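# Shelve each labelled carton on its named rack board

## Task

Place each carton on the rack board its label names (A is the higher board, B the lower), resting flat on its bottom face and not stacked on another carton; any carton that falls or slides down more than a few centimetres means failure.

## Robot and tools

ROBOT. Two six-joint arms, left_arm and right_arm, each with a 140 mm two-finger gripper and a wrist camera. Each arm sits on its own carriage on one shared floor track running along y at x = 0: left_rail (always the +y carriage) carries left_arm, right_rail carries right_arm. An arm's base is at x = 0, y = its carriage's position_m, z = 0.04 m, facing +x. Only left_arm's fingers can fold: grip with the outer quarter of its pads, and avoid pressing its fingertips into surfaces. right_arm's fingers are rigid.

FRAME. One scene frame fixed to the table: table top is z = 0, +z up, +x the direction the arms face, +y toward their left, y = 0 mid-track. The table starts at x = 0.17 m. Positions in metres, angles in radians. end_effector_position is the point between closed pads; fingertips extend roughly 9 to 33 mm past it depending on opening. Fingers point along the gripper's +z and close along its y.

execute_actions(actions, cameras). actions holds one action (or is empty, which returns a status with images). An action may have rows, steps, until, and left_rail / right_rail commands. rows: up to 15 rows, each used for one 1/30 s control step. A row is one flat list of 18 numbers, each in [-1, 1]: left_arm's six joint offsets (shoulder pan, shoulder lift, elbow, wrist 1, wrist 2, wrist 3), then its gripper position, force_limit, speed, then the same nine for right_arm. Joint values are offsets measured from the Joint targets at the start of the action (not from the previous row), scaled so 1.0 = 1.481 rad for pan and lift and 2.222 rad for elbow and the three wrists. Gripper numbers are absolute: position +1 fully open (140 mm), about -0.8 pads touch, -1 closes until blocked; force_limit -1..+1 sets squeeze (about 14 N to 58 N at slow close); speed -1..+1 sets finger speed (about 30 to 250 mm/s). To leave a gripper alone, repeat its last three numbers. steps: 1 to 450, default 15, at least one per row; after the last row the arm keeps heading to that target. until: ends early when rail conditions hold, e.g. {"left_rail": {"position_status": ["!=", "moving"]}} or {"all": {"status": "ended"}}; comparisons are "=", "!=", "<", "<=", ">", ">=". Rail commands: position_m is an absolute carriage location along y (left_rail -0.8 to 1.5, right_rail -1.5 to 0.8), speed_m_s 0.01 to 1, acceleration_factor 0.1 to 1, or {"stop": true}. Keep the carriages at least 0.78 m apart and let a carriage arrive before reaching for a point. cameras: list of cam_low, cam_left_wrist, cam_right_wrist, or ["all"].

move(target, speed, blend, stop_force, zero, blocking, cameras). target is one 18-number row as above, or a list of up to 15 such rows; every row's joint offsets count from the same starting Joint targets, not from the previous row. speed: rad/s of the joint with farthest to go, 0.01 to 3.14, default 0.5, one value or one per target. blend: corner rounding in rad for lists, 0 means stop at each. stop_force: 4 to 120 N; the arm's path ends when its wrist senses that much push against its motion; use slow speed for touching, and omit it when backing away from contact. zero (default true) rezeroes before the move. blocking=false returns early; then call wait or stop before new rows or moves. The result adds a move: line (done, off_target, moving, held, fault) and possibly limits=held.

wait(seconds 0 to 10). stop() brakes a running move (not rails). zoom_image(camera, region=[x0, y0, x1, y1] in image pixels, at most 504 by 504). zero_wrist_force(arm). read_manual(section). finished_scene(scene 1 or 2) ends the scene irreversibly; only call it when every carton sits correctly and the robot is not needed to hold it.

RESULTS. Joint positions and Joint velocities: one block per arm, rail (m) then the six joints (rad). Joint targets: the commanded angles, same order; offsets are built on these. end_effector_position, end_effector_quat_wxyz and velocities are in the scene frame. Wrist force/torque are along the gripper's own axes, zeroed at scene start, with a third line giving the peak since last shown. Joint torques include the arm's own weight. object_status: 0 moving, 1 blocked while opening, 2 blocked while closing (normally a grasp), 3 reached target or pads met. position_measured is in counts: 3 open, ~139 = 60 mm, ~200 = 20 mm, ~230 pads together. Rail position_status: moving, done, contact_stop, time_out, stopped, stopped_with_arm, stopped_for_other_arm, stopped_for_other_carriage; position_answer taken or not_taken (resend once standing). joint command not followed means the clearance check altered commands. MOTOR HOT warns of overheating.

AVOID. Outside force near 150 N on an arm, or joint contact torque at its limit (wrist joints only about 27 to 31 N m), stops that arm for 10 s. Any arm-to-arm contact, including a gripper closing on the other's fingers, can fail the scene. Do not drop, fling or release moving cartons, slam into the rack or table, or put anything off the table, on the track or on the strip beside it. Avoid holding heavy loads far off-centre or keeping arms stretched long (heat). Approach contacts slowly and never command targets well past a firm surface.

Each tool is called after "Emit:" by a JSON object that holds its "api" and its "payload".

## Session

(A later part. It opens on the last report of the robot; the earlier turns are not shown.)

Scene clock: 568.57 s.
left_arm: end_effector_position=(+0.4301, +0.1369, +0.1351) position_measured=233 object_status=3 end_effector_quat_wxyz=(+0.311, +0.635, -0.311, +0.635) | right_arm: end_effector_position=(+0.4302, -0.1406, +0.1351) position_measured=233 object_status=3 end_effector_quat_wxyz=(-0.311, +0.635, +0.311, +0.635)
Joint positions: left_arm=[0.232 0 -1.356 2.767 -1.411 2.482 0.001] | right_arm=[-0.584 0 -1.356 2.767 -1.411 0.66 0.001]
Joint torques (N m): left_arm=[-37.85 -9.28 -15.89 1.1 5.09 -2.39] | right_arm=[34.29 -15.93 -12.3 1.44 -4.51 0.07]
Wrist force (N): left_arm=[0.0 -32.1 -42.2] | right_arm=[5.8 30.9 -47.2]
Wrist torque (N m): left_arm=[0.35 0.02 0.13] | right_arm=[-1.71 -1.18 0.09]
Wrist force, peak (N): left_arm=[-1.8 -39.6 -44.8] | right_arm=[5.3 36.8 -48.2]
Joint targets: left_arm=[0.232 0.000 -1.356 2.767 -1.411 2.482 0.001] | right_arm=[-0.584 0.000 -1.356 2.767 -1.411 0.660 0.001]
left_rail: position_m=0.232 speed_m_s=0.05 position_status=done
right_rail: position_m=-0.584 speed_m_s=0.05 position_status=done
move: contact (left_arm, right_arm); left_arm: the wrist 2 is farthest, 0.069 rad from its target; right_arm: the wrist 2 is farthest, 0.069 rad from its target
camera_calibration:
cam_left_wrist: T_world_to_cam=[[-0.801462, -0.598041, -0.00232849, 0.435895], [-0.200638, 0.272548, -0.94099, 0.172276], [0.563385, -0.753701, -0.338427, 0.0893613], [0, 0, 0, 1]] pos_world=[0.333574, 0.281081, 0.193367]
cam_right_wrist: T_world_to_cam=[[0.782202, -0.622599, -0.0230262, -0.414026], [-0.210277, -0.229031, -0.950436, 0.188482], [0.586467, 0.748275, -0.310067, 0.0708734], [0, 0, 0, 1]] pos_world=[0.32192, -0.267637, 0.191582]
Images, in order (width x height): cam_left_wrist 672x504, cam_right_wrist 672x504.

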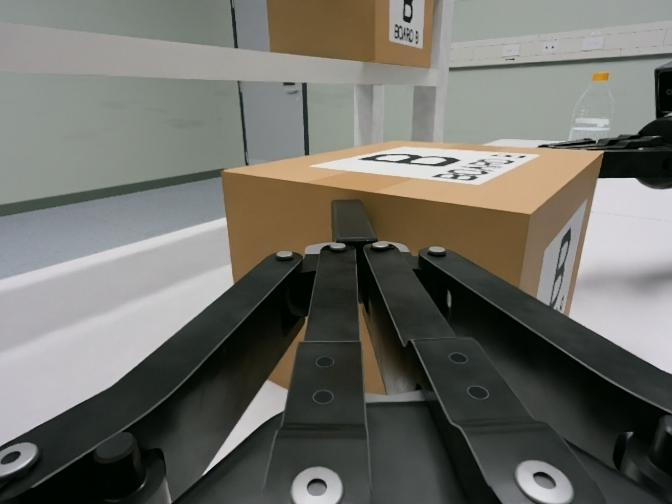

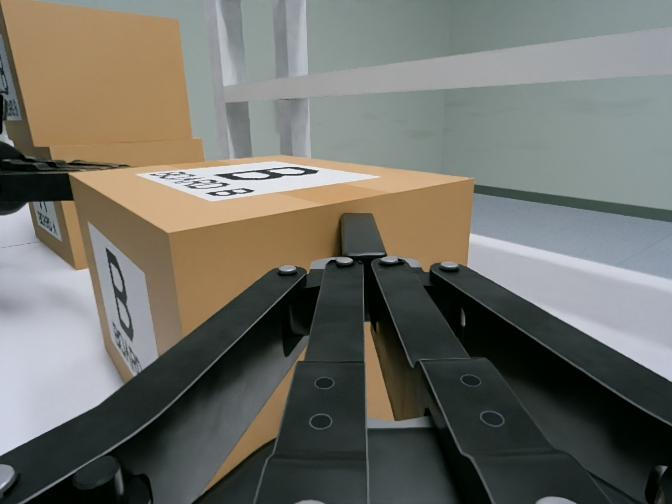

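Emit:
{"api": "move", "payload": {"target": [[0,-0.1464,-0.018,0.1156,0,0,-1,-1,0,0,-0.1464,-0.018,0.1156,0,0,-1,-1,0],[0,-0.3621,-0.059,0.3003,0,0,-1,-1,0,0,-0.3621,-0.059,0.3003,0,0,-1,-1,0],[0,-0.4845,-0.1188,0.4417,0,0,-1,-1,0,0,-0.4845,-0.1188,0.4417,0,0,-1,-1,0]], "speed": 0.2, "blend": [0.04,0.04,0]}}

Emit:
{"api": "execute_actions", "payload": {"actions": [{"left_rail":{"position_m":0.252},"right_rail":{"position_m":-0.564},"steps":120,"until":{"all":{"status":"ended"}}}], "cameras": ["cam_low"]}}

Scene clock: 583.90 s.
left_arm: end_effector_position=(+0.4330, +0.1368, +0.3996) position_measured=233 object_status=3 end_effector_quat_wxyz=(+0.311, +0.635, -0.311, +0.635) | right_arm: end_effector_position=(+0.4331, -0.1406, +0.3997) position_measured=233 object_status=3 end_effector_quat_wxyz=(-0.311, +0.635, +0.311, +0.635)
Joint positions: left_arm=[0.232 0 -2.074 2.503 -0.429 2.482 0.001] | right_arm=[-0.584 0 -2.073 2.503 -0.43 0.66 0.001]
Joint torques (N m): left_arm=[-21.03 -24.44 -63.73 -0.19 6.67 -2.61] | right_arm=[18.45 -15.55 -52.05 0.69 -7.45 0.03]
Wrist force (N): left_arm=[-9.0 -31.6 -40.1] | right_arm=[-5.0 29.1 -43.8]
Wrist torque (N m): left_arm=[0.34 -0.33 0.11] | right_arm=[-1.71 -1.48 0.06]
Wrist force, peak (N): left_arm=[0.2 -32.6 -43.3] | right_arm=[4.7 31.6 -48.2]
Joint targets: left_arm=[0.232 0.000 -2.074 2.503 -0.429 2.482 0.001] | right_arm=[-0.584 0.000 -2.073 2.503 -0.430 0.660 0.001]
left_rail: position_m=0.232 speed_m_s=0.05 position_status=done
right_rail: position_m=-0.584 speed_m_s=0.05 position_status=done
move: done

Scene clock: 585.00 s.
left_arm: end_effector_position=(+0.4329, +0.1568, +0.3997) position_measured=233 object_status=3 end_effector_quat_wxyz=(+0.311, +0.635, -0.311, +0.635) | right_arm: end_effector_position=(+0.4331, -0.1206, +0.3998) position_measured=233 object_status=3 end_effector_quat_wxyz=(-0.311, +0.635, +0.311, +0.635)
Joint positions: left_arm=[0.252 0 -2.074 2.503 -0.429 2.482 0.001] | right_arm=[-0.564 0 -2.073 2.503 -0.43 0.66 0.001]
Joint torques (N m): left_arm=[-18.59 -23.57 -62.95 -0.07 6.81 -2.78] | right_arm=[12.52 -16.59 -52.16 -0.08 -7.75 -0.08]
Wrist force (N): left_arm=[-8.3 -33.4 -42.1] | right_arm=[-4.5 30.7 -45.5]
Wrist torque (N m): left_arm=[0.41 -0.32 0.10] | right_arm=[-1.76 -1.43 0.06]
Wrist force, peak (N): left_arm=[-9.2 -33.3 -42.7] | right_arm=[-5.3 30.5 -45.8]
Joint targets: left_arm=[0.252 0.000 -2.074 2.503 -0.429 2.482 0.001] | right_arm=[-0.564 0.000 -2.073 2.503 -0.430 0.660 0.001]
Tool commands: left_gripper/position=-1.0 left_gripper/force_limit=-1.0 left_gripper/speed=+0.0 right_gripper/position=-1.0 right_gripper/force_limit=-1.0 right_gripper/speed=+0.0
left_rail: position_m=0.252 speed_m_s=0.05 position_status=done
right_rail: position_m=-0.564 speed_m_s=0.05 position_status=done
Images, in order (width x height): cam_low 672x504.

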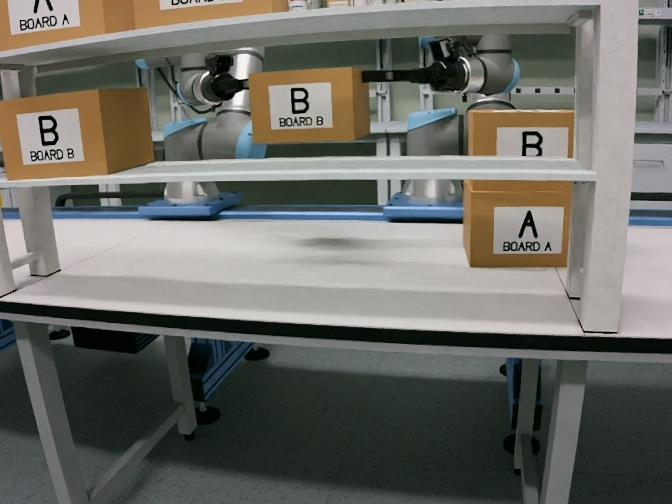

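Emit:
{"api": "move", "payload": {"target": [[0,0.1726,-0.0649,-0.0499,0,0,-1,-1,0,0,0.1726,-0.0649,-0.0499,0,0,-1,-1,0],[0,0.303,-0.1374,-0.0643,0,0,-1,-1,0,0,0.303,-0.1374,-0.0643,0,0,-1,-1,0],[0,0.3687,-0.1788,-0.0667,0,0,-1,-1,0,0,0.3687,-0.1788,-0.0667,0,0,-1,-1,0],[0,0.4004,-0.2017,-0.0649,0,0,-1,-1,0,0,0.4004,-0.2017,-0.0649,0,0,-1,-1,0]], "speed": 0.13, "blend": [0.04,0.04,0.03,0], "stop_force": 20}}

Emit:
{"api": "move", "payload": {"target": [0,0.0207,0.0135,-0.0273,0,0,-1,-1,0,0,0.0207,0.0135,-0.0273,0,0,-1,-1,0], "speed": 0.04, "stop_force": 14, "cameras": ["all"]}}

Scene clock: 600.27 s.
left_arm: end_effector_position=(+0.7435, +0.1567, +0.4004) position_measured=233 object_status=3 end_effector_quat_wxyz=(+0.311, +0.635, -0.311, +0.635) | right_arm: end_effector_position=(+0.7437, -0.1205, +0.4003) position_measured=233 object_status=3 end_effector_quat_wxyz=(-0.311, +0.635, +0.311, +0.635)
Joint positions: left_arm=[0.252 0 -1.481 2.055 -0.573 2.482 0.001] | right_arm=[-0.564 0 -1.48 2.055 -0.574 0.66 0.001]
Joint torques (N m): left_arm=[-21.03 -40.07 -59.53 -0.38 8.51 -2.26] | right_arm=[17.67 -42.68 -49.5 0.06 -10.82 0.43]
Wrist force (N): left_arm=[-8.4 -24.4 -31.1] | right_arm=[-3.9 21.6 -34.9]
Wrist torque (N m): left_arm=[0.22 -0.33 0.11] | right_arm=[-1.53 -1.51 0.16]
Wrist force, peak (N): left_arm=[-8.6 -33.6 -42.4] | right_arm=[-5.2 30.7 -46.1]
Joint targets: left_arm=[0.252 0.000 -1.481 2.055 -0.573 2.482 0.001] | right_arm=[-0.564 0.000 -1.480 2.055 -0.574 0.660 0.001]
left_rail: position_m=0.252 speed_m_s=0.05 position_status=done
right_rail: position_m=-0.564 speed_m_s=0.05 position_status=done
move: done; blend cut to 0.0254 rad at target 3

Scene clock: 602.73 s.
left_arm: end_effector_position=(+0.7430, +0.1567, +0.3775) position_measured=233 object_status=3 end_effector_quat_wxyz=(+0.311, +0.635, -0.311, +0.635) | right_arm: end_effector_position=(+0.7432, -0.1205, +0.3779) position_measured=233 object_status=3 end_effector_quat_wxyz=(-0.311, +0.635, +0.311, +0.635)
Joint positions: left_arm=[0.252 0 -1.458 2.077 -0.619 2.482 0.001] | right_arm=[-0.564 0 -1.458 2.077 -0.619 0.66 0.001]
Joint torques (N m): left_arm=[-24.9 -72.01 -53.41 0.99 8.35 -2.3] | right_arm=[21.51 -61.21 -40.02 1.98 -10.68 0.32]
Wrist force (N): left_arm=[-1.4 -27.0 -31.7] | right_arm=[6.2 22.8 -32.5]
Wrist torque (N m): left_arm=[0.32 0.00 0.07] | right_arm=[-1.49 -1.13 0.18]
Wrist force, peak (N): left_arm=[13.0 -24.6 -41.9] | right_arm=[17.6 19.5 -40.5]
Joint targets: left_arm=[0.252 0.000 -1.458 2.077 -0.619 2.482 0.001] | right_arm=[-0.564 0.000 -1.458 2.077 -0.619 0.660 0.001]
left_rail: position_m=0.252 speed_m_s=0.05 position_status=done
right_rail: position_m=-0.564 speed_m_s=0.05 position_status=done
move: contact (left_arm, right_arm); left_arm: the wrist 1 is farthest, 0.015 rad from its target; right_arm: the wrist 1 is farthest, 0.016 rad from its target
camera_calibration:
cam_left_wrist: T_world_to_cam=[[-0.801503, -0.597987, -0.00204694, 0.699025], [-0.200962, 0.272578, -0.940912, 0.457894], [0.563211, -0.753733, -0.338644, 0.0103287], [0, 0, 0, 1]] pos_world=[0.646473, 0.300981, 0.435767]
cam_right_wrist: T_world_to_cam=[[0.782242, -0.622539, -0.0232978, -0.640641], [-0.210599, -0.22906, -0.950358, 0.489829], [0.586298, 0.748316, -0.310286, -0.0522338], [0, 0, 0, 1]] pos_world=[0.634919, -0.247536, 0.43438]

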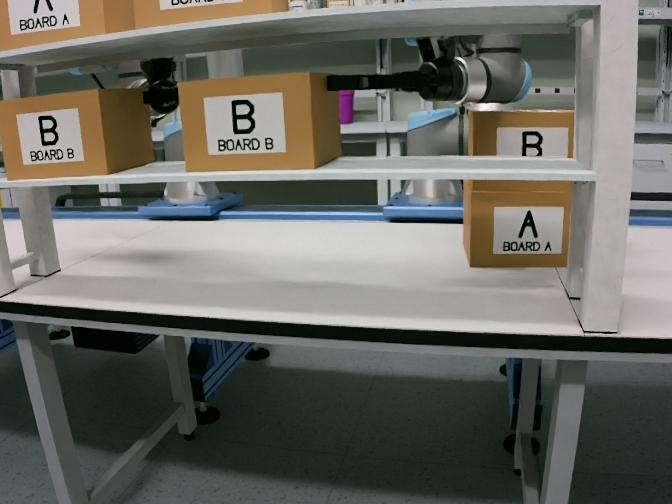

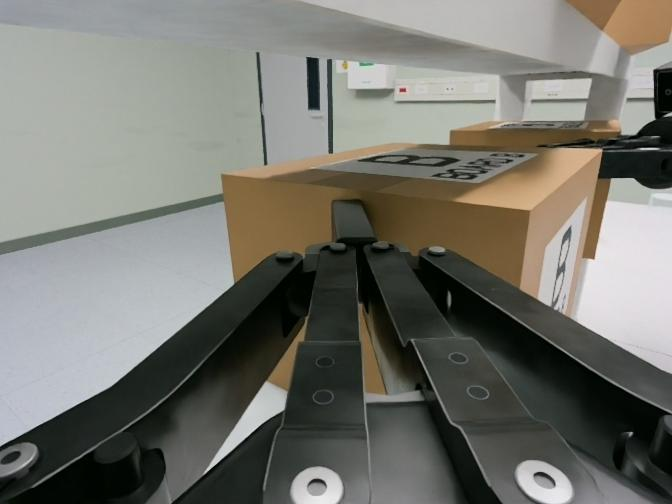

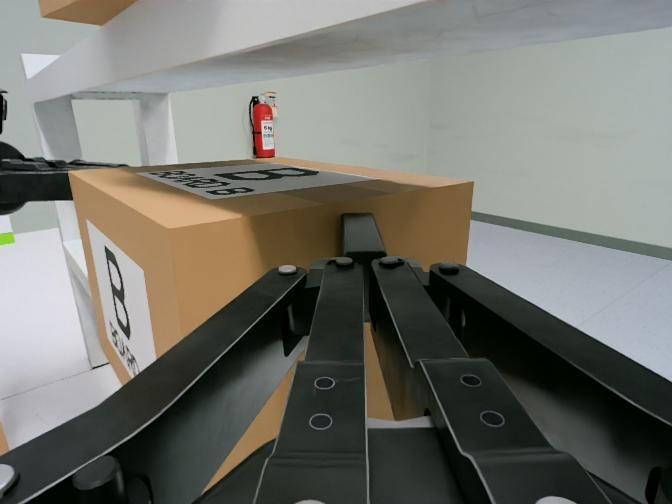

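Emit:
{"api": "execute_actions", "payload": {"actions": [{"left_rail":{"position_m":0.282},"right_rail":{"position_m":-0.576},"steps":90,"until":{"all":{"status":"ended"}}}]}}

Emit:
{"api": "move", "payload": {"target": [[0,0,0,0,0,0,-1,-1,0,0,-0.0157,-0.0103,0.0207,0,0,-1,-1,0],[0,0,0,0,0,0,-1,-1,0,0,-0.113,0.0543,0.021,0,0,-1,-1,0],[0,0,0,0,0,0,-1,-1,0,0,-0.2434,0.1268,0.0354,0,0,-1,-1,0]], "speed": 0.25, "blend": [0.02,0.04,0], "stop_force": 20}}

Emit:
{"api": "execute_actions", "payload": {"actions": [{"right_rail":{"position_m":-0.75},"steps":200,"until":{"all":{"status":"ended"}}}]}}

Emit:
{"api": "execute_actions", "payload": {"actions": [{"left_rail":{"position_m":0.162},"steps":140,"until":{"all":{"status":"ended"}}}], "cameras": ["cam_low"]}}

Scene clock: 611.27 s.
left_arm: end_effector_position=(+0.7430, +0.1867, +0.3775) position_measured=233 object_status=3 end_effector_quat_wxyz=(+0.311, +0.635, -0.311, +0.635) | right_arm: end_effector_position=(+0.7432, -0.1325, +0.3779) position_measured=233 object_status=3 end_effector_quat_wxyz=(-0.311, +0.635, +0.311, +0.635)
Joint positions: left_arm=[0.282 0 -1.458 2.077 -0.619 2.482 0.001] | right_arm=[-0.576 0 -1.458 2.077 -0.619 0.66 0.001]
Joint torques (N m): left_arm=[10.99 -72.25 -50.51 -2.26 -1.81 -2.59] | right_arm=[-17.2 -60.14 -37.46 -3.8 4.49 0.34]
Wrist force (N): left_arm=[-0.8 0.2 0.4] | right_arm=[2.8 -6.6 -2.7]
Wrist torque (N m): left_arm=[-0.24 0.04 0.14] | right_arm=[-1.28 -1.01 0.10]
Wrist force, peak (N): left_arm=[-1.1 -27.6 -31.9] | right_arm=[6.4 22.9 -32.7]
Joint targets: left_arm=[0.282 0.000 -1.458 2.077 -0.619 2.482 0.001] | right_arm=[-0.576 0.000 -1.458 2.077 -0.619 0.660 0.001]
Tool commands: left_gripper/position=-1.0 left_gripper/force_limit=-1.0 left_gripper/speed=+0.0 right_gripper/position=-1.0 right_gripper/force_limit=-1.0 right_gripper/speed=+0.0
left_rail: position_m=0.282 speed_m_s=0.05 position_status=done
right_rail: position_m=-0.576 speed_m_s=0.05 position_status=done

Scene clock: 613.93 s.
left_arm: end_effector_position=(+0.7430, +0.1867, +0.3775) position_measured=233 object_status=3 end_effector_quat_wxyz=(+0.311, +0.635, -0.311, +0.635) | right_arm: end_effector_position=(+0.5487, -0.1326, +0.4009) position_measured=233 object_status=3 end_effector_quat_wxyz=(-0.311, +0.635, +0.311, +0.635)
Joint positions: left_arm=[0.282 0 -1.458 2.077 -0.619 2.482 0.001] | right_arm=[-0.576 0 -1.818 2.358 -0.54 0.66 0.001]
Joint torques (N m): left_arm=[11.62 -64.72 -49.4 -2.36 -1.72 -2.24] | right_arm=[9.44 -32.03 -28.48 1.48 -2.35 0.36]
Wrist force (N): left_arm=[-1.0 0.2 0.3] | right_arm=[2.7 -3.0 -3.8]
Wrist torque (N m): left_arm=[-0.25 0.05 0.14] | right_arm=[-0.89 -1.07 0.04]
Wrist force, peak (N): left_arm=[-1.4 -0.2 0.2] | right_arm=[-1.5 -7.3 -3.3]
Joint targets: left_arm=[0.282 0.000 -1.458 2.077 -0.619 2.482 0.001] | right_arm=[-0.576 0.000 -1.818 2.358 -0.540 0.660 0.001]
left_rail: position_m=0.282 speed_m_s=0.05 position_status=done
right_rail: position_m=-0.576 speed_m_s=0.05 position_status=done
move: done

Scene clock: 618.13 s.
left_arm: end_effector_position=(+0.7430, +0.1867, +0.3775) position_measured=233 object_status=3 end_effector_quat_wxyz=(+0.311, +0.635, -0.311, +0.635) | right_arm: end_effector_position=(+0.5487, -0.3066, +0.4009) position_measured=233 object_status=3 end_effector_quat_wxyz=(-0.311, +0.635, +0.311, +0.635)
Joint positions: left_arm=[0.282 0 -1.458 2.077 -0.619 2.482 0.001] | right_arm=[-0.75 0 -1.818 2.358 -0.54 0.66 0.001]
Joint torques (N m): left_arm=[11.3 -57.56 -46.63 -2.38 -1.98 -1.79] | right_arm=[8.89 -30.84 -29.34 1.52 -2.31 0.55]
Wrist force (N): left_arm=[-1.0 0.0 0.3] | right_arm=[2.5 -2.7 -3.8]
Wrist torque (N m): left_arm=[-0.28 0.06 0.14] | right_arm=[-0.81 -1.03 0.04]
Wrist force, peak (N): left_arm=[-1.2 0.2 0.1] | right_arm=[2.7 -3.1 -3.8]
Joint targets: left_arm=[0.282 0.000 -1.458 2.077 -0.619 2.482 0.001] | right_arm=[-0.750 0.000 -1.818 2.358 -0.540 0.660 0.001]
Tool commands: left_gripper/position=-1.0 left_gripper/force_limit=-1.0 left_gripper/speed=+0.0 right_gripper/position=-1.0 right_gripper/force_limit=-1.0 right_gripper/speed=+0.0
left_rail: position_m=0.282 speed_m_s=0.05 position_status=done
right_rail: position_m=-0.750 speed_m_s=0.05 position_status=done

Scene clock: 621.23 s.
left_arm: end_effector_position=(+0.7430, +0.0668, +0.3775) position_measured=233 object_status=3 end_effector_quat_wxyz=(+0.311, +0.635, -0.311, +0.635) | right_arm: end_effector_position=(+0.5487, -0.3066, +0.4009) position_measured=233 object_status=3 end_effector_quat_wxyz=(-0.311, +0.635, +0.311, +0.635)
Joint positions: left_arm=[0.162 0 -1.458 2.077 -0.619 2.482 0.001] | right_arm=[-0.75 0 -1.818 2.358 -0.54 0.66 0.001]
Joint torques (N m): left_arm=[-20.24 -52.15 -44.76 -2.05 3.49 -2.04] | right_arm=[7.6 -30.33 -30.85 0.92 -2.22 0.27]
Wrist force (N): left_arm=[1.3 -2.7 -4.8] | right_arm=[2.5 -3.0 -3.6]
Wrist torque (N m): left_arm=[-0.18 0.12 0.13] | right_arm=[-0.88 -1.01 0.04]
Wrist force, peak (N): left_arm=[1.5 -3.0 -5.2] | right_arm=[2.4 -3.0 -3.9]
Joint targets: left_arm=[0.162 0.000 -1.458 2.077 -0.619 2.482 0.001] | right_arm=[-0.750 0.000 -1.818 2.358 -0.540 0.660 0.001]
Tool commands: left_gripper/position=-1.0 left_gripper/force_limit=-1.0 left_gripper/speed=+0.0 right_gripper/position=-1.0 right_gripper/force_limit=-1.0 right_gripper/speed=+0.0
left_rail: position_m=0.162 speed_m_s=0.05 position_status=done
right_rail: position_m=-0.750 speed_m_s=0.05 position_status=done
Images, in order (width x height): cam_low 672x504.

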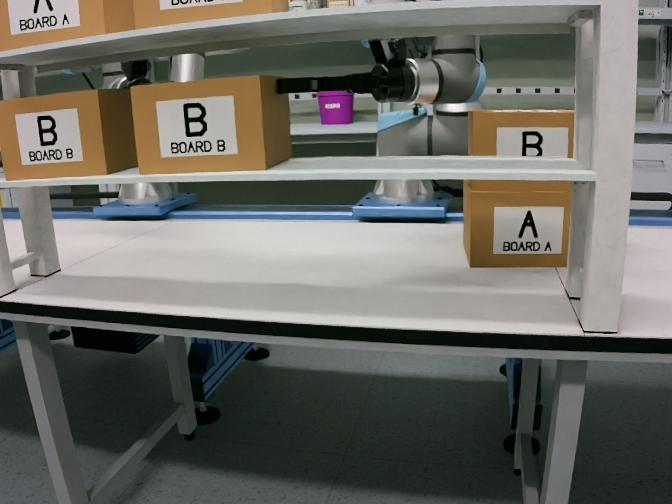

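Emit:
{"api": "execute_actions", "payload": {"actions": [{"left_rail":{"position_m":0.177},"right_rail":{"position_m":-0.78},"steps":60,"until":{"all":{"status":"ended"}}}]}}

Emit:
{"api": "move", "payload": {"target": [[0,-0.0157,-0.0103,0.0207,0,0,-1,-1,0,0,0,0,0,0,0,-1,-1,0],[0,-0.113,0.0543,0.021,0,0,-1,-1,0,0,0,0,0,0,0,-1,-1,0],[0,-0.2434,0.1268,0.0354,0,0,-1,-1,0,0,0,0,0,0,0,-1,-1,0]], "speed": 0.3, "blend": [0.02,0.04,0]}}

Emit:
{"api": "execute_actions", "payload": {"actions": [{"left_rail":{"position_m":0.015},"steps":200,"until":{"all":{"status":"ended"}}}]}}

Emit:
{"api": "move", "payload": {"target": [0,0.1526,-0.0698,-0.032,0,0,-1,-1,0,0,0,0,0,0,0,-1,-1,0], "speed": 0.12, "stop_force": 30, "cameras": ["cam_low","cam_left_wrist"]}}

Scene clock: 634.03 s.
left_arm: end_effector_position=(+0.7430, +0.0817, +0.3775) position_measured=233 object_status=3 end_effector_quat_wxyz=(+0.311, +0.635, -0.311, +0.635) | right_arm: end_effector_position=(+0.5487, -0.3366, +0.4009) position_measured=233 object_status=3 end_effector_quat_wxyz=(-0.311, +0.635, +0.311, +0.635)
Joint positions: left_arm=[0.177 0 -1.458 2.077 -0.619 2.482 0.001] | right_arm=[-0.78 0 -1.818 2.358 -0.54 0.66 0.001]
Joint torques (N m): left_arm=[1.45 -43.7 -42.41 -2.23 -1.76 -2.19] | right_arm=[8.26 -30.58 -32.31 1.13 -1.88 0.33]
Wrist force (N): left_arm=[-0.4 -0.3 0.1] | right_arm=[2.5 -2.4 -3.6]
Wrist torque (N m): left_arm=[-0.35 -0.06 0.14] | right_arm=[-0.74 -1.02 0.04]
Wrist force, peak (N): left_arm=[1.7 -2.9 -4.7] | right_arm=[2.2 -3.1 -4.0]
Joint targets: left_arm=[0.177 0.000 -1.458 2.077 -0.619 2.482 0.001] | right_arm=[-0.780 0.000 -1.818 2.358 -0.540 0.660 0.001]
Tool commands: left_gripper/position=-1.0 left_gripper/force_limit=-1.0 left_gripper/speed=+0.0 right_gripper/position=-1.0 right_gripper/force_limit=-1.0 right_gripper/speed=+0.0
left_rail: position_m=0.177 speed_m_s=0.05 position_status=done
right_rail: position_m=-0.780 speed_m_s=0.05 position_status=done

Scene clock: 635.87 s.
left_arm: end_effector_position=(+0.5486, +0.0818, +0.4004) position_measured=233 object_status=3 end_effector_quat_wxyz=(+0.311, +0.635, -0.311, +0.635) | right_arm: end_effector_position=(+0.5487, -0.3366, +0.4009) position_measured=233 object_status=3 end_effector_quat_wxyz=(-0.311, +0.635, +0.311, +0.635)
Joint positions: left_arm=[0.177 0 -1.818 2.359 -0.54 2.482 0.001] | right_arm=[-0.78 0 -1.818 2.358 -0.54 0.66 0.001]
Joint torques (N m): left_arm=[11.72 -42.22 -33.14 0.83 -2.19 -1.86] | right_arm=[8.25 -31.01 -32.48 0.75 -1.9 0.28]
Wrist force (N): left_arm=[-0.9 0.2 0.3] | right_arm=[2.4 -2.9 -3.6]
Wrist torque (N m): left_arm=[-0.23 0.04 0.13] | right_arm=[-0.87 -1.02 0.04]
Wrist force, peak (N): left_arm=[-3.1 0.4 -0.2] | right_arm=[2.8 -3.0 -3.8]
Joint targets: left_arm=[0.177 0.000 -1.818 2.359 -0.540 2.482 0.001] | right_arm=[-0.780 0.000 -1.818 2.358 -0.540 0.660 0.001]
left_rail: position_m=0.177 speed_m_s=0.05 position_status=done
right_rail: position_m=-0.780 speed_m_s=0.05 position_status=done
move: done

Scene clock: 639.83 s.
left_arm: end_effector_position=(+0.5485, -0.0802, +0.4004) position_measured=233 object_status=3 end_effector_quat_wxyz=(+0.311, +0.635, -0.311, +0.635) | right_arm: end_effector_position=(+0.5487, -0.3366, +0.4009) position_measured=233 object_status=3 end_effector_quat_wxyz=(-0.311, +0.635, +0.311, +0.635)
Joint positions: left_arm=[0.015 0 -1.818 2.359 -0.54 2.482 0.001] | right_arm=[-0.78 0 -1.818 2.358 -0.54 0.66 0.001]
Joint torques (N m): left_arm=[11.35 -39.31 -34.15 0.78 -1.91 -1.74] | right_arm=[5.66 -28.65 -33.38 0.62 -1.69 0.21]
Wrist force (N): left_arm=[-0.7 0.2 0.4] | right_arm=[2.4 -3.0 -3.8]
Wrist torque (N m): left_arm=[-0.22 0.01 0.13] | right_arm=[-0.88 -1.00 0.04]
Wrist force, peak (N): left_arm=[-0.8 0.8 0.5] | right_arm=[2.5 -3.0 -4.1]
Joint targets: left_arm=[0.015 0.000 -1.818 2.359 -0.540 2.482 0.001] | right_arm=[-0.780 0.000 -1.818 2.358 -0.540 0.660 0.001]
Tool commands: left_gripper/position=-1.0 left_gripper/force_limit=-1.0 left_gripper/speed=+0.0 right_gripper/position=-1.0 right_gripper/force_limit=-1.0 right_gripper/speed=+0.0
left_rail: position_m=0.015 speed_m_s=0.05 position_status=done
right_rail: position_m=-0.780 speed_m_s=0.05 position_status=done

Scene clock: 642.77 s.
left_arm: end_effector_position=(+0.6633, -0.0802, +0.3850) position_measured=233 object_status=3 end_effector_quat_wxyz=(+0.311, +0.635, -0.311, +0.635) | right_arm: end_effector_position=(+0.5487, -0.3366, +0.4009) position_measured=233 object_status=3 end_effector_quat_wxyz=(-0.311, +0.635, +0.311, +0.635)
Joint positions: left_arm=[0.015 0 -1.592 2.204 -0.612 2.482 0.001] | right_arm=[-0.78 0 -1.818 2.358 -0.54 0.66 0.001]
Joint torques (N m): left_arm=[10.75 -20.26 -52.78 -4.92 -1.9 -2.14] | right_arm=[8.23 -29.23 -34.32 0.6 -1.5 0.26]
Wrist force (N): left_arm=[-0.5 0.5 0.1] | right_arm=[2.6 -3.0 -3.4]
Wrist torque (N m): left_arm=[-0.17 -0.03 0.15] | right_arm=[-0.89 -1.03 0.05]
Wrist force, peak (N): left_arm=[-1.3 0.8 -0.4] | right_arm=[2.4 -2.7 -4.2]
Joint targets: left_arm=[0.015 0.000 -1.592 2.204 -0.612 2.482 0.001] | right_arm=[-0.780 0.000 -1.818 2.358 -0.540 0.660 0.001]
left_rail: position_m=0.015 speed_m_s=0.05 position_status=done
right_rail: position_m=-0.780 speed_m_s=0.05 position_status=done
move: done
camera_calibration:
cam_left_wrist: T_world_to_cam=[[-0.801508, -0.59798, -0.00230077, 0.493553], [-0.20065, 0.272564, -0.940983, 0.513391], [0.563316, -0.753743, -0.338447, -0.121025], [0, 0, 0, 1]] pos_world=[0.566774, 0.0639812, 0.443267]
Images, in order (width x height): cam_low 672x504, cam_left_wrist 672x504.

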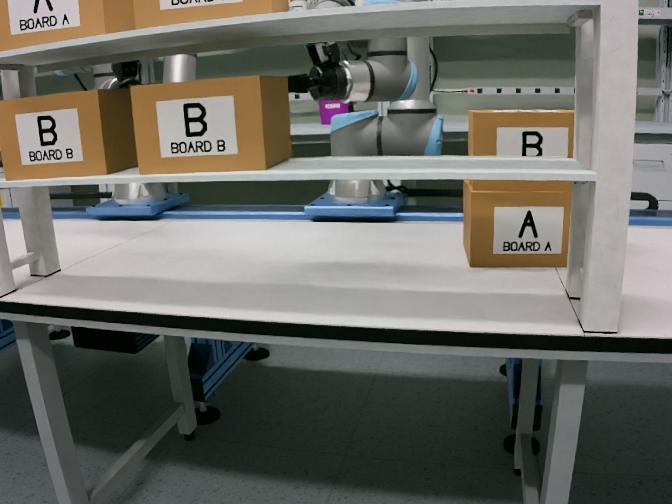

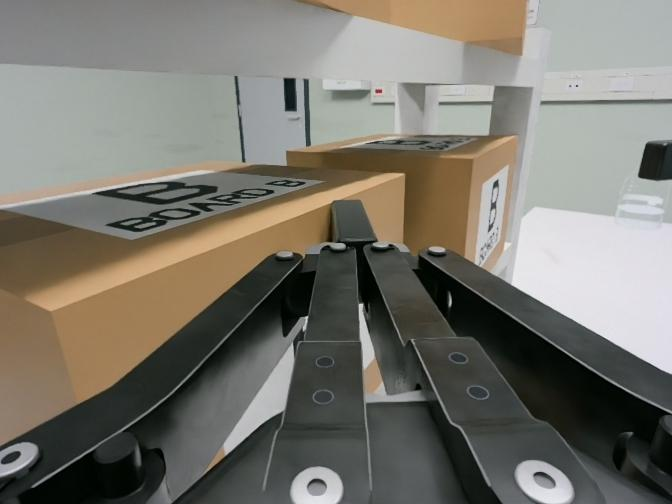

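Emit:
{"api": "move", "payload": {"target": [0,-0.3594,0.143,0.0966,-0.041,0,-1,-1,0,0,-0.2068,0.0737,0.0642,0.0407,0,-1,-1,0], "speed": 0.35}}

Emit:
{"api": "execute_actions", "payload": {"actions": [{"left_rail":{"position_m":0.751,"speed_m_s":0.2},"right_rail":{"position_m":-0.099,"speed_m_s":0.15},"steps":300,"until":{"all":{"status":"ended"}}}], "cameras": ["all"]}}

Scene clock: 654.20 s.
left_arm: end_effector_position=(+0.4371, -0.0601, +0.4007) position_measured=233 object_status=3 end_effector_quat_wxyz=(+0.282, +0.648, -0.282, +0.648) | right_arm: end_effector_position=(+0.4368, -0.3565, +0.4006) position_measured=233 object_status=3 end_effector_quat_wxyz=(-0.282, +0.649, +0.282, +0.648)
Joint positions: left_arm=[0.015 0 -2.124 2.522 -0.397 2.391 0.001] | right_arm=[-0.78 0 -2.124 2.522 -0.397 0.75 0.001]
Joint torques (N m): left_arm=[10.23 -15.99 -37.43 1.3 -2.42 -2.14] | right_arm=[5.23 -5.31 -31.49 1.31 3.53 0.43]
Wrist force (N): left_arm=[-0.9 0.4 0.1] | right_arm=[2.1 -3.0 -4.1]
Wrist torque (N m): left_arm=[-0.19 0.04 0.13] | right_arm=[-0.85 -0.90 0.03]
Wrist force, peak (N): left_arm=[-1.3 -1.5 1.4] | right_arm=[2.3 -3.4 -4.3]
Joint targets: left_arm=[0.015 0.000 -2.125 2.522 -0.397 2.391 0.001] | right_arm=[-0.780 0.000 -2.125 2.522 -0.397 0.750 0.001]
left_rail: position_m=0.015 speed_m_s=0.05 position_status=done
right_rail: position_m=-0.780 speed_m_s=0.05 position_status=done
move: done

Scene clock: 660.43 s.
left_arm: end_effector_position=(+0.4370, +0.6759, +0.4007) position_measured=233 object_status=3 end_effector_quat_wxyz=(+0.282, +0.648, -0.282, +0.648) | right_arm: end_effector_position=(+0.4368, +0.3244, +0.4006) position_measured=233 object_status=3 end_effector_quat_wxyz=(-0.282, +0.649, +0.282, +0.648)
Joint positions: left_arm=[0.751 0 -2.125 2.522 -0.397 2.391 0.001] | right_arm=[-0.099 0 -2.125 2.522 -0.397 0.75 0.001]
Joint torques (N m): left_arm=[9.94 -17.2 -40.21 0.6 -0.73 -1.87] | right_arm=[6.28 -7 -34.31 0.73 -1.36 0.51]
Wrist force (N): left_arm=[-0.8 0.0 0.2] | right_arm=[2.5 -2.7 -4.0]
Wrist torque (N m): left_arm=[-0.29 0.00 0.14] | right_arm=[-0.77 -0.98 0.02]
Wrist force, peak (N): left_arm=[-1.4 0.3 0.4] | right_arm=[2.5 -3.0 -4.2]
Joint targets: left_arm=[0.751 0.000 -2.125 2.522 -0.397 2.391 0.001] | right_arm=[-0.099 0.000 -2.125 2.522 -0.397 0.750 0.001]
Tool commands: left_gripper/position=-1.0 left_gripper/force_limit=-1.0 left_gripper/speed=+0.0 right_gripper/position=-1.0 right_gripper/force_limit=-1.0 right_gripper/speed=+0.0
left_rail: position_m=0.751 speed_m_s=0.20 position_status=done
right_rail: position_m=-0.099 speed_m_s=0.15 position_status=done
camera_calibration:
cam_left_wrist: T_world_to_cam=[[-0.743809, -0.668388, -0.00230288, 0.786813], [-0.224651, 0.253242, -0.940957, 0.3002], [0.629508, -0.699375, -0.338518, 0.516013], [0, 0, 0, 1]] pos_world=[0.327845, 0.81076, 0.458967]
cam_right_wrist: T_world_to_cam=[[0.7228, -0.690669, -0.0231449, -0.0753532], [-0.230312, -0.209179, -0.950369, 0.550931], [0.651549, 0.692257, -0.310264, -0.208736], [0, 0, 0, 1]] pos_world=[0.317353, 0.207698, 0.457081]

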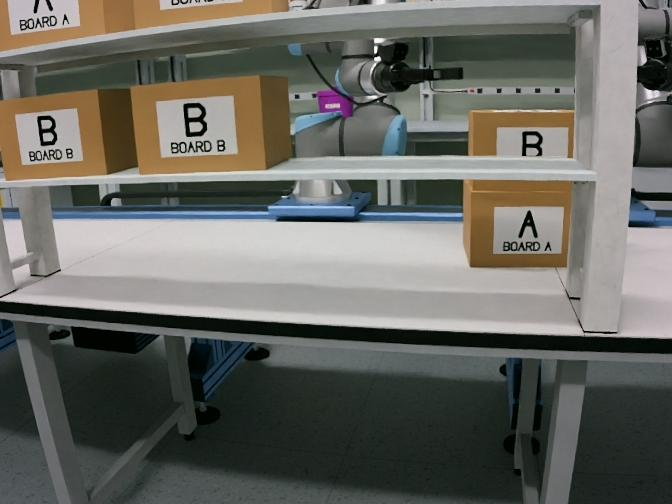

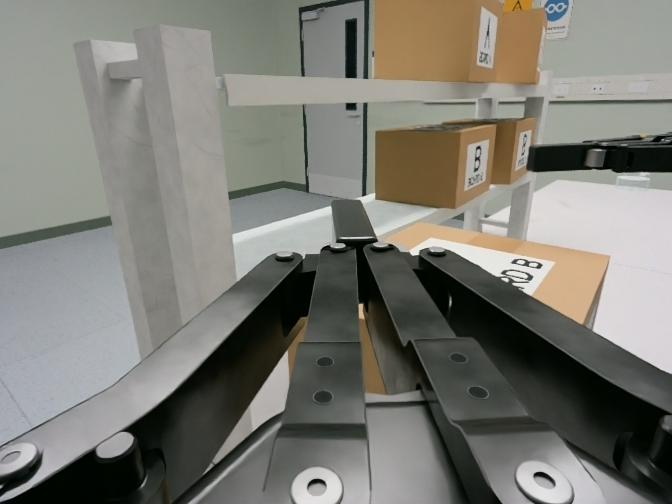

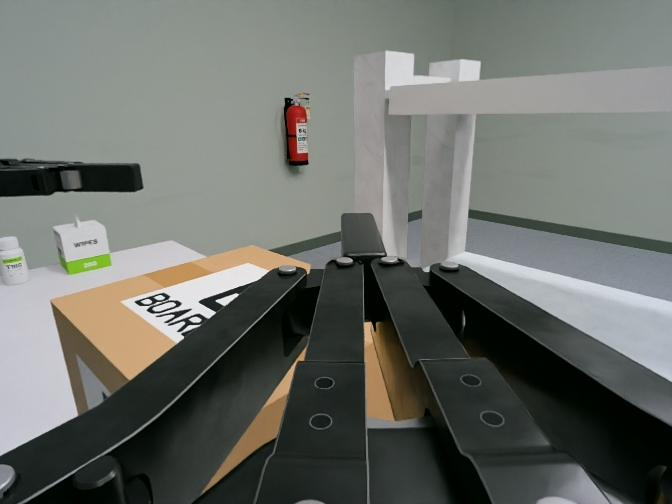

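Emit:
{"api": "move", "payload": {"target": [0,0.1485,0.0545,-0.1535,0,0,-1,-1,0,0,0.1485,0.0545,-0.1535,0,0,-1,-1,0], "speed": 0.15, "stop_force": 15}}

Emit:
{"api": "execute_actions", "payload": {"actions": [{"left_rail":{"position_m":0.734,"speed_m_s":0.05},"right_rail":{"position_m":-0.083,"speed_m_s":0.05},"steps":90,"until":{"all":{"status":"ended"}}}], "cameras": ["cam_left_wrist","cam_right_wrist"]}}

Scene clock: 672.90 s.
left_arm: end_effector_position=(+0.4542, +0.6759, +0.2949) position_measured=233 object_status=3 end_effector_quat_wxyz=(+0.282, +0.648, -0.282, +0.648) | right_arm: end_effector_position=(+0.4538, +0.3245, +0.2948) position_measured=233 object_status=3 end_effector_quat_wxyz=(-0.282, +0.649, +0.282, +0.648)
Joint positions: left_arm=[0.751 0 -1.905 2.643 -0.738 2.391 0.001] | right_arm=[-0.099 0 -1.905 2.643 -0.738 0.75 0.001]
Joint torques (N m): left_arm=[9.16 11.88 -27.96 -4.97 1.03 -2.15] | right_arm=[5.99 7.05 -24.29 -6.15 -1.98 0.73]
Wrist force (N): left_arm=[-0.6 0.2 0.5] | right_arm=[2.1 -2.8 -3.8]
Wrist torque (N m): left_arm=[-0.22 -0.03 0.14] | right_arm=[-0.80 -0.88 0.12]
Wrist force, peak (N): left_arm=[-1.3 0.3 0.6] | right_arm=[3.3 -3.1 -3.8]
Joint targets: left_arm=[0.751 0.000 -1.905 2.643 -0.738 2.391 0.001] | right_arm=[-0.099 0.000 -1.905 2.643 -0.738 0.750 0.001]
left_rail: position_m=0.751 speed_m_s=0.20 position_status=done
right_rail: position_m=-0.099 speed_m_s=0.15 position_status=done
move: done

Scene clock: 673.93 s.
left_arm: end_effector_position=(+0.4542, +0.6589, +0.2949) position_measured=233 object_status=3 end_effector_quat_wxyz=(+0.282, +0.648, -0.282, +0.648) | right_arm: end_effector_position=(+0.4538, +0.3404, +0.2948) position_measured=233 object_status=3 end_effector_quat_wxyz=(-0.282, +0.649, +0.282, +0.648)
Joint positions: left_arm=[0.734 0 -1.905 2.643 -0.738 2.391 0.001] | right_arm=[-0.083 0 -1.905 2.643 -0.738 0.75 0.001]
Joint torques (N m): left_arm=[11.98 15.21 -27.78 -5.23 1.15 -1.86] | right_arm=[5.36 6.54 -24.8 -5.93 -2.23 0.62]
Wrist force (N): left_arm=[-0.6 0.3 0.4] | right_arm=[3.6 -1.5 -8.6]
Wrist torque (N m): left_arm=[-0.22 -0.01 0.13] | right_arm=[-0.85 -0.92 0.13]
Wrist force, peak (N): left_arm=[-1.0 0.6 0.5] | right_arm=[2.6 -1.4 -9.1]
Joint targets: left_arm=[0.734 0.000 -1.905 2.643 -0.738 2.391 0.001] | right_arm=[-0.083 0.000 -1.905 2.643 -0.738 0.750 0.001]
Tool commands: left_gripper/position=-1.0 left_gripper/force_limit=-1.0 left_gripper/speed=+0.0 right_gripper/position=-1.0 right_gripper/force_limit=-1.0 right_gripper/speed=+0.0
left_rail: position_m=0.734 speed_m_s=0.05 position_status=done
right_rail: position_m=-0.083 speed_m_s=0.05 position_status=done
camera_calibration:
cam_left_wrist: T_world_to_cam=[[-0.743809, -0.668388, -0.00230288, 0.787926], [-0.224651, 0.253242, -0.940957, 0.208794], [0.629508, -0.699375, -0.338518, 0.457544], [0, 0, 0, 1]] pos_world=[0.344945, 0.79376, 0.353167]
cam_right_wrist: T_world_to_cam=[[0.7228, -0.690669, -0.0231449, -0.0791111], [-0.230312, -0.209179, -0.950369, 0.457667], [0.651549, 0.692257, -0.310264, -0.263779], [0, 0, 0, 1]] pos_world=[0.334453, 0.223698, 0.351281]
Images, in order (width x height): cam_left_wrist 672x504, cam_right_wrist 672x504.

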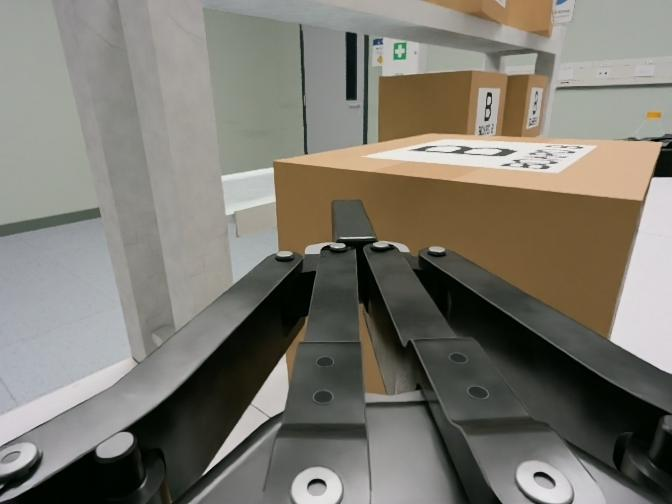

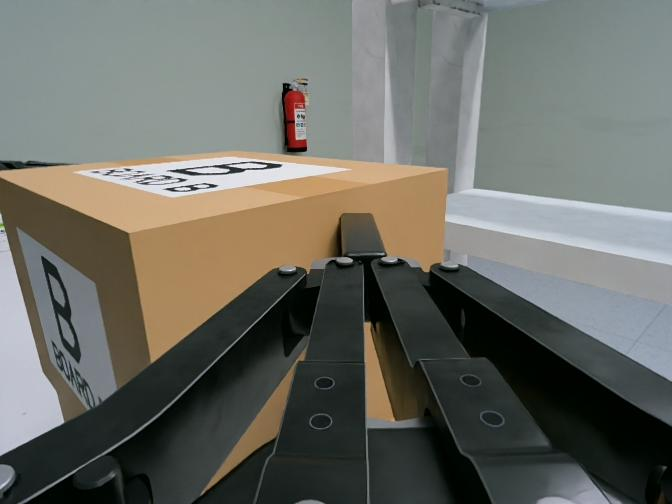

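Emit:
{"api": "execute_actions", "payload": {"actions": [{"left_rail":{"position_m":0.718},"right_rail":{"position_m":-0.099},"steps":90,"until":{"all":{"status":"ended"}}}]}}

Emit:
{"api": "move", "payload": {"target": [0,0,0,0,0.07,0,-1,-1,0,0,0,0,0,-0.07,0,-1,-1,0], "speed": 0.06, "stop_force": 12, "cameras": ["cam_left_wrist","cam_right_wrist"]}}

Scene clock: 680.60 s.
left_arm: end_effector_position=(+0.4542, +0.6429, +0.2949) position_measured=233 object_status=3 end_effector_quat_wxyz=(+0.282, +0.648, -0.282, +0.648) | right_arm: end_effector_position=(+0.4538, +0.3245, +0.2948) position_measured=233 object_status=3 end_effector_quat_wxyz=(-0.282, +0.649, +0.282, +0.648)
Joint positions: left_arm=[0.718 0 -1.905 2.643 -0.738 2.391 0.001] | right_arm=[-0.099 0 -1.905 2.643 -0.738 0.75 0.001]
Joint torques (N m): left_arm=[9.33 13.25 -28.91 -4.28 1.9 -2.09] | right_arm=[7.46 4.87 -36.68 -4.14 -2.06 0.47]
Wrist force (N): left_arm=[-1.1 -0.1 0.4] | right_arm=[2.3 -2.6 -3.9]
Wrist torque (N m): left_arm=[-0.31 0.09 0.14] | right_arm=[-0.76 -0.94 0.12]
Wrist force, peak (N): left_arm=[-1.1 0.4 0.5] | right_arm=[3.1 -1.3 -9.5]
Joint targets: left_arm=[0.718 0.000 -1.905 2.643 -0.738 2.391 0.001] | right_arm=[-0.099 0.000 -1.905 2.643 -0.738 0.750 0.001]
Tool commands: left_gripper/position=-1.0 left_gripper/force_limit=-1.0 left_gripper/speed=+0.0 right_gripper/position=-1.0 right_gripper/force_limit=-1.0 right_gripper/speed=+0.0
left_rail: position_m=0.718 speed_m_s=0.05 position_status=done
right_rail: position_m=-0.099 speed_m_s=0.05 position_status=done

Scene clock: 683.17 s.
left_arm: end_effector_position=(+0.4376, +0.6284, +0.2949) position_measured=233 object_status=3 end_effector_quat_wxyz=(+0.303, +0.639, -0.303, +0.639) | right_arm: end_effector_position=(+0.4370, +0.3391, +0.2948) position_measured=233 object_status=3 end_effector_quat_wxyz=(-0.304, +0.639, +0.303, +0.639)
Joint positions: left_arm=[0.718 0 -1.905 2.643 -0.738 2.456 0.001] | right_arm=[-0.099 0 -1.905 2.643 -0.738 0.684 0.001]
Joint torques (N m): left_arm=[-18.66 10.68 -29.49 -4.05 0.16 -2.04] | right_arm=[5.82 6.35 -36.36 -3.95 -0.02 0.44]
Wrist force (N): left_arm=[-2.2 -9.1 -10.9] | right_arm=[2.0 11.2 -17.1]
Wrist torque (N m): left_arm=[-0.03 0.00 0.14] | right_arm=[-1.00 -0.90 0.12]
Wrist force, peak (N): left_arm=[-0.9 -17.8 -17.9] | right_arm=[1.6 17.2 -21.9]
Joint targets: left_arm=[0.718 0.000 -1.905 2.643 -0.738 2.456 0.001] | right_arm=[-0.099 0.000 -1.905 2.643 -0.738 0.684 0.001]
left_rail: position_m=0.718 speed_m_s=0.05 position_status=done
right_rail: position_m=-0.099 speed_m_s=0.05 position_status=done
move: contact (left_arm, right_arm); left_arm: the wrist 2 is farthest, 0.091 rad from its target; right_arm: the wrist 2 is farthest, 0.090 rad from its target
camera_calibration:
cam_left_wrist: T_world_to_cam=[[-0.785538, -0.618809, -0.00234103, 0.742248], [-0.207747, 0.267282, -0.940958, 0.196573], [0.582898, -0.738672, -0.338516, 0.491741], [0, 0, 0, 1]] pos_world=[0.337266, 0.770004, 0.353167]
cam_right_wrist: T_world_to_cam=[[0.766618, -0.641685, -0.0231621, -0.103588], [-0.216021, -0.223774, -0.9504, 0.452272], [0.604675, 0.733598, -0.310166, -0.245544], [0, 0, 0, 1]] pos_world=[0.325587, 0.214866, 0.351281]
Images, in order (width x height): cam_left_wrist 672x504, cam_right_wrist 672x504.

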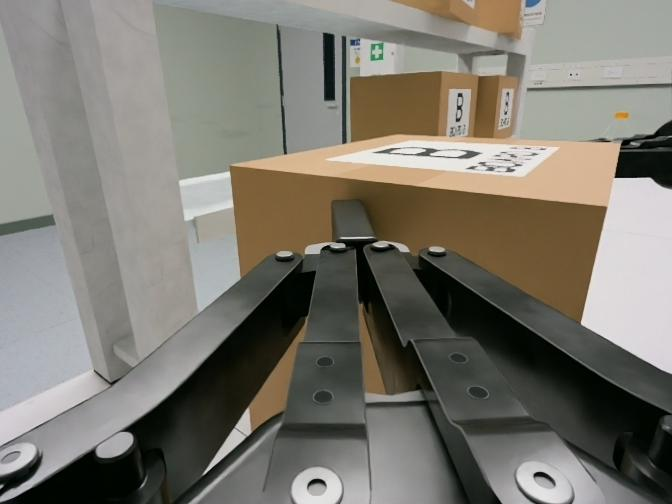

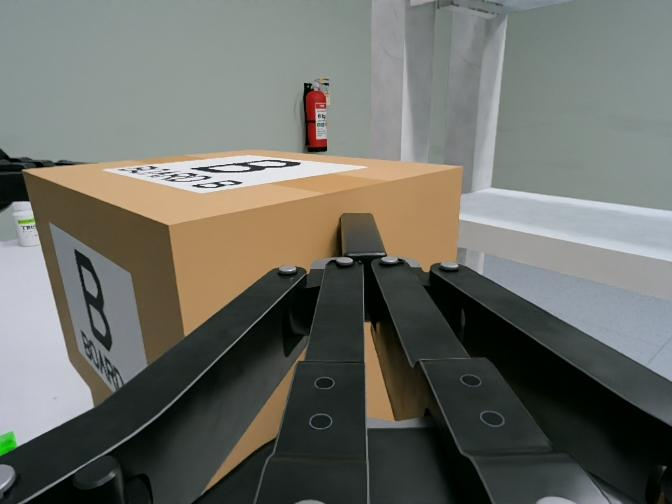

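Emit:
{"api": "move", "payload": {"target": [0,0,0,0,0.04,0,-1,-1,0,0,0,0,0,-0.04,0,-1,-1,0], "speed": 0.04, "stop_force": 34, "cameras": ["cam_left_wrist","cam_right_wrist"]}}

Scene clock: 689.03 s.
left_arm: end_effector_position=(+0.4357, +0.6270, +0.2949) position_measured=233 object_status=3 end_effector_quat_wxyz=(+0.305, +0.638, -0.305, +0.638) | right_arm: end_effector_position=(+0.4349, +0.3408, +0.2948) position_measured=233 object_status=3 end_effector_quat_wxyz=(-0.306, +0.638, +0.306, +0.637)
Joint positions: left_arm=[0.718 0 -1.905 2.643 -0.738 2.463 0.001] | right_arm=[-0.099 0 -1.905 2.643 -0.738 0.676 0.001]
Joint torques (N m): left_arm=[-20.98 14.32 -28.22 -4.27 7.78 -1.93] | right_arm=[43.43 6.93 -28.09 -3.69 -7.3 0.42]
Wrist force (N): left_arm=[-1.1 -43.0 -51.4] | right_arm=[1.4 44.1 -55.7]
Wrist torque (N m): left_arm=[0.62 -0.03 0.13] | right_arm=[-1.69 -0.91 0.12]
Wrist force, peak (N): left_arm=[-0.9 -49.3 -56.0] | right_arm=[1.4 49.9 -60.8]
Joint targets: left_arm=[0.718 0.000 -1.905 2.643 -0.738 2.463 0.001] | right_arm=[-0.099 0.000 -1.905 2.643 -0.738 0.676 0.001]
left_rail: position_m=0.718 speed_m_s=0.05 position_status=done
right_rail: position_m=-0.099 speed_m_s=0.05 position_status=done
move: contact (left_arm, right_arm); left_arm: the wrist 2 is farthest, 0.082 rad from its target; right_arm: the wrist 2 is farthest, 0.081 rad from its target
camera_calibration:
cam_left_wrist: T_world_to_cam=[[-0.789833, -0.613317, -0.00228608, 0.738385], [-0.205921, 0.268693, -0.940957, 0.194896], [0.57772, -0.742729, -0.338518, 0.496549], [0, 0, 0, 1]] pos_world=[0.336468, 0.769298, 0.353167]
cam_right_wrist: T_world_to_cam=[[0.771674, -0.635596, -0.0231738, -0.105145], [-0.214254, -0.225473, -0.950398, 0.452009], [0.598844, 0.738363, -0.310171, -0.24461], [0, 0, 0, 1]] pos_world=[0.324465, 0.215697, 0.351281]
Images, in order (width x height): cam_left_wrist 672x504, cam_right_wrist 672x504.

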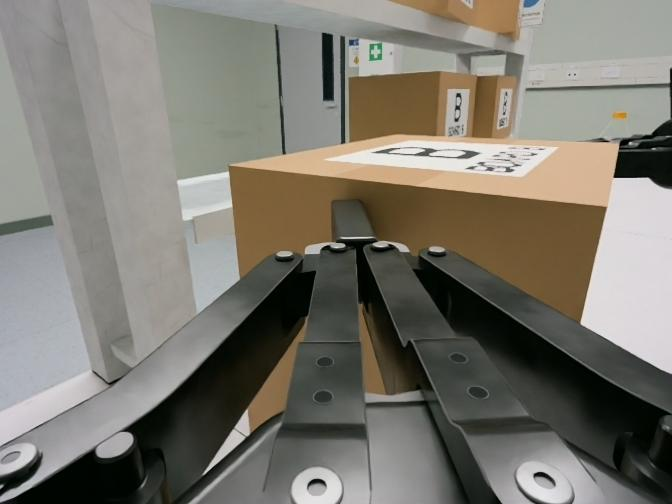

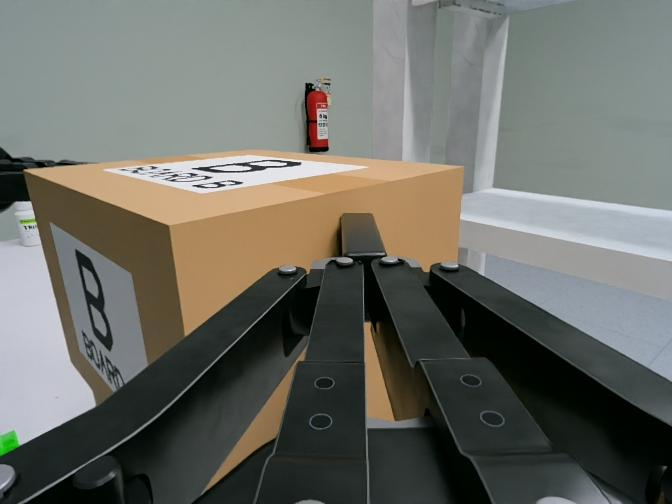

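Emit:
{"api": "move", "payload": {"target": [0,-0.1485,-0.0545,0.1535,0,0,-1,-1,0,0,-0.1485,-0.0545,0.1535,0,0,-1,-1,0], "speed": 0.2}}

Emit:
{"api": "execute_actions", "payload": {"actions": [{"left_rail":{"position_m":0.505},"right_rail":{"position_m":-0.312},"steps":250,"until":{"all":{"status":"ended"}}}], "cameras": ["all"]}}

Scene clock: 704.00 s.
left_arm: end_effector_position=(+0.4186, +0.6269, +0.4007) position_measured=233 object_status=3 end_effector_quat_wxyz=(+0.305, +0.638, -0.305, +0.638) | right_arm: end_effector_position=(+0.4178, +0.3408, +0.4005) position_measured=233 object_status=3 end_effector_quat_wxyz=(-0.306, +0.638, +0.306, +0.637)
Joint positions: left_arm=[0.718 0 -2.124 2.522 -0.397 2.463 0.001] | right_arm=[-0.099 0 -2.124 2.522 -0.398 0.676 0.001]
Joint torques (N m): left_arm=[-21.28 -21.29 -65.8 -0.12 10.8 -2.29] | right_arm=[30.68 -11.84 -55.23 0.02 -8.92 0.77]
Wrist force (N): left_arm=[-9.7 -44.8 -53.8] | right_arm=[-6.6 42.8 -57.4]
Wrist torque (N m): left_arm=[0.67 -0.33 0.15] | right_arm=[-1.80 -1.26 -0.01]
Wrist force, peak (N): left_arm=[-8.9 -44.8 -54.3] | right_arm=[-7.1 43.2 -57.5]
Joint targets: left_arm=[0.718 0.000 -2.125 2.522 -0.397 2.463 0.001] | right_arm=[-0.099 0.000 -2.125 2.522 -0.397 0.676 0.001]
left_rail: position_m=0.718 speed_m_s=0.05 position_status=done
right_rail: position_m=-0.099 speed_m_s=0.05 position_status=done
move: done

Scene clock: 708.97 s.
left_arm: end_effector_position=(+0.4186, +0.4139, +0.4007) position_measured=233 object_status=3 end_effector_quat_wxyz=(+0.305, +0.638, -0.305, +0.638) | right_arm: end_effector_position=(+0.4178, +0.1278, +0.4006) position_measured=233 object_status=3 end_effector_quat_wxyz=(-0.306, +0.638, +0.306, +0.637)
Joint positions: left_arm=[0.505 0 -2.125 2.522 -0.397 2.463 0.001] | right_arm=[-0.312 0 -2.125 2.522 -0.397 0.676 0.001]
Joint torques (N m): left_arm=[-22.74 -20.04 -62.7 -0.33 13.49 -1.98] | right_arm=[15.84 -11.88 -52.13 -0.25 -10.08 0.68]
Wrist force (N): left_arm=[-9.4 -43.7 -52.3] | right_arm=[-6.1 41.5 -55.7]
Wrist torque (N m): left_arm=[0.62 -0.34 0.15] | right_arm=[-1.77 -1.30 0.00]
Wrist force, peak (N): left_arm=[-9.5 -47.8 -57.2] | right_arm=[-6.4 45.3 -59.8]
Joint targets: left_arm=[0.505 0.000 -2.125 2.522 -0.397 2.463 0.001] | right_arm=[-0.312 0.000 -2.125 2.522 -0.397 0.676 0.001]
Tool commands: left_gripper/position=-1.0 left_gripper/force_limit=-1.0 left_gripper/speed=+0.0 right_gripper/position=-1.0 right_gripper/force_limit=-1.0 right_gripper/speed=+0.0
left_rail: position_m=0.505 speed_m_s=0.05 position_status=done
right_rail: position_m=-0.312 speed_m_s=0.05 position_status=done
camera_calibration:
cam_left_wrist: T_world_to_cam=[[-0.789833, -0.613317, -0.00228608, 0.594344], [-0.205921, 0.268693, -0.940957, 0.34826], [0.57772, -0.742729, -0.338518, 0.384059], [0, 0, 0, 1]] pos_world=[0.319268, 0.556198, 0.459067]
cam_right_wrist: T_world_to_cam=[[0.771674, -0.635596, -0.0231738, -0.224879], [-0.214254, -0.225473, -0.950398, 0.500871], [0.598844, 0.738363, -0.310171, -0.0442823], [0, 0, 0, 1]] pos_world=[0.307365, 0.0026973, 0.457081]

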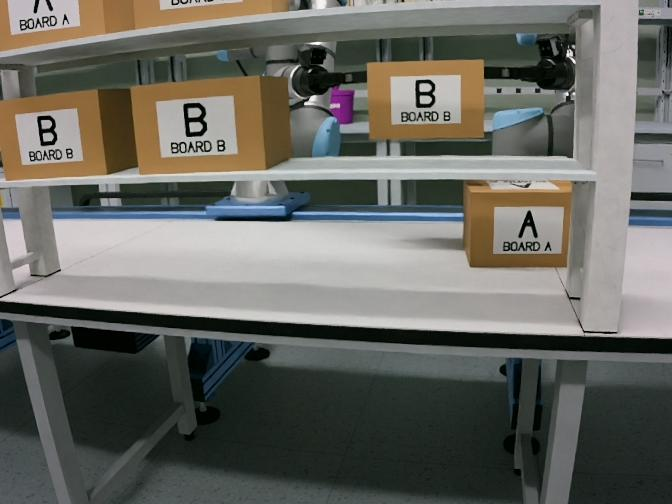

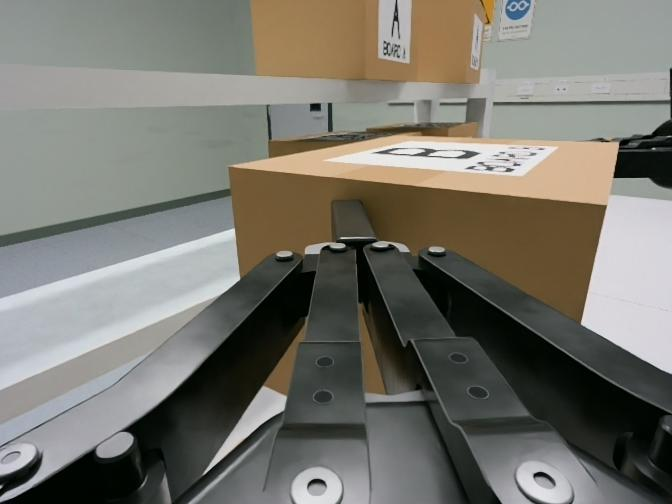

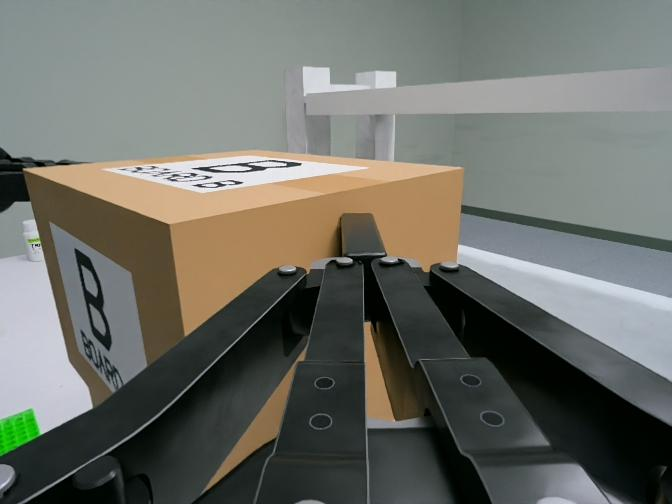

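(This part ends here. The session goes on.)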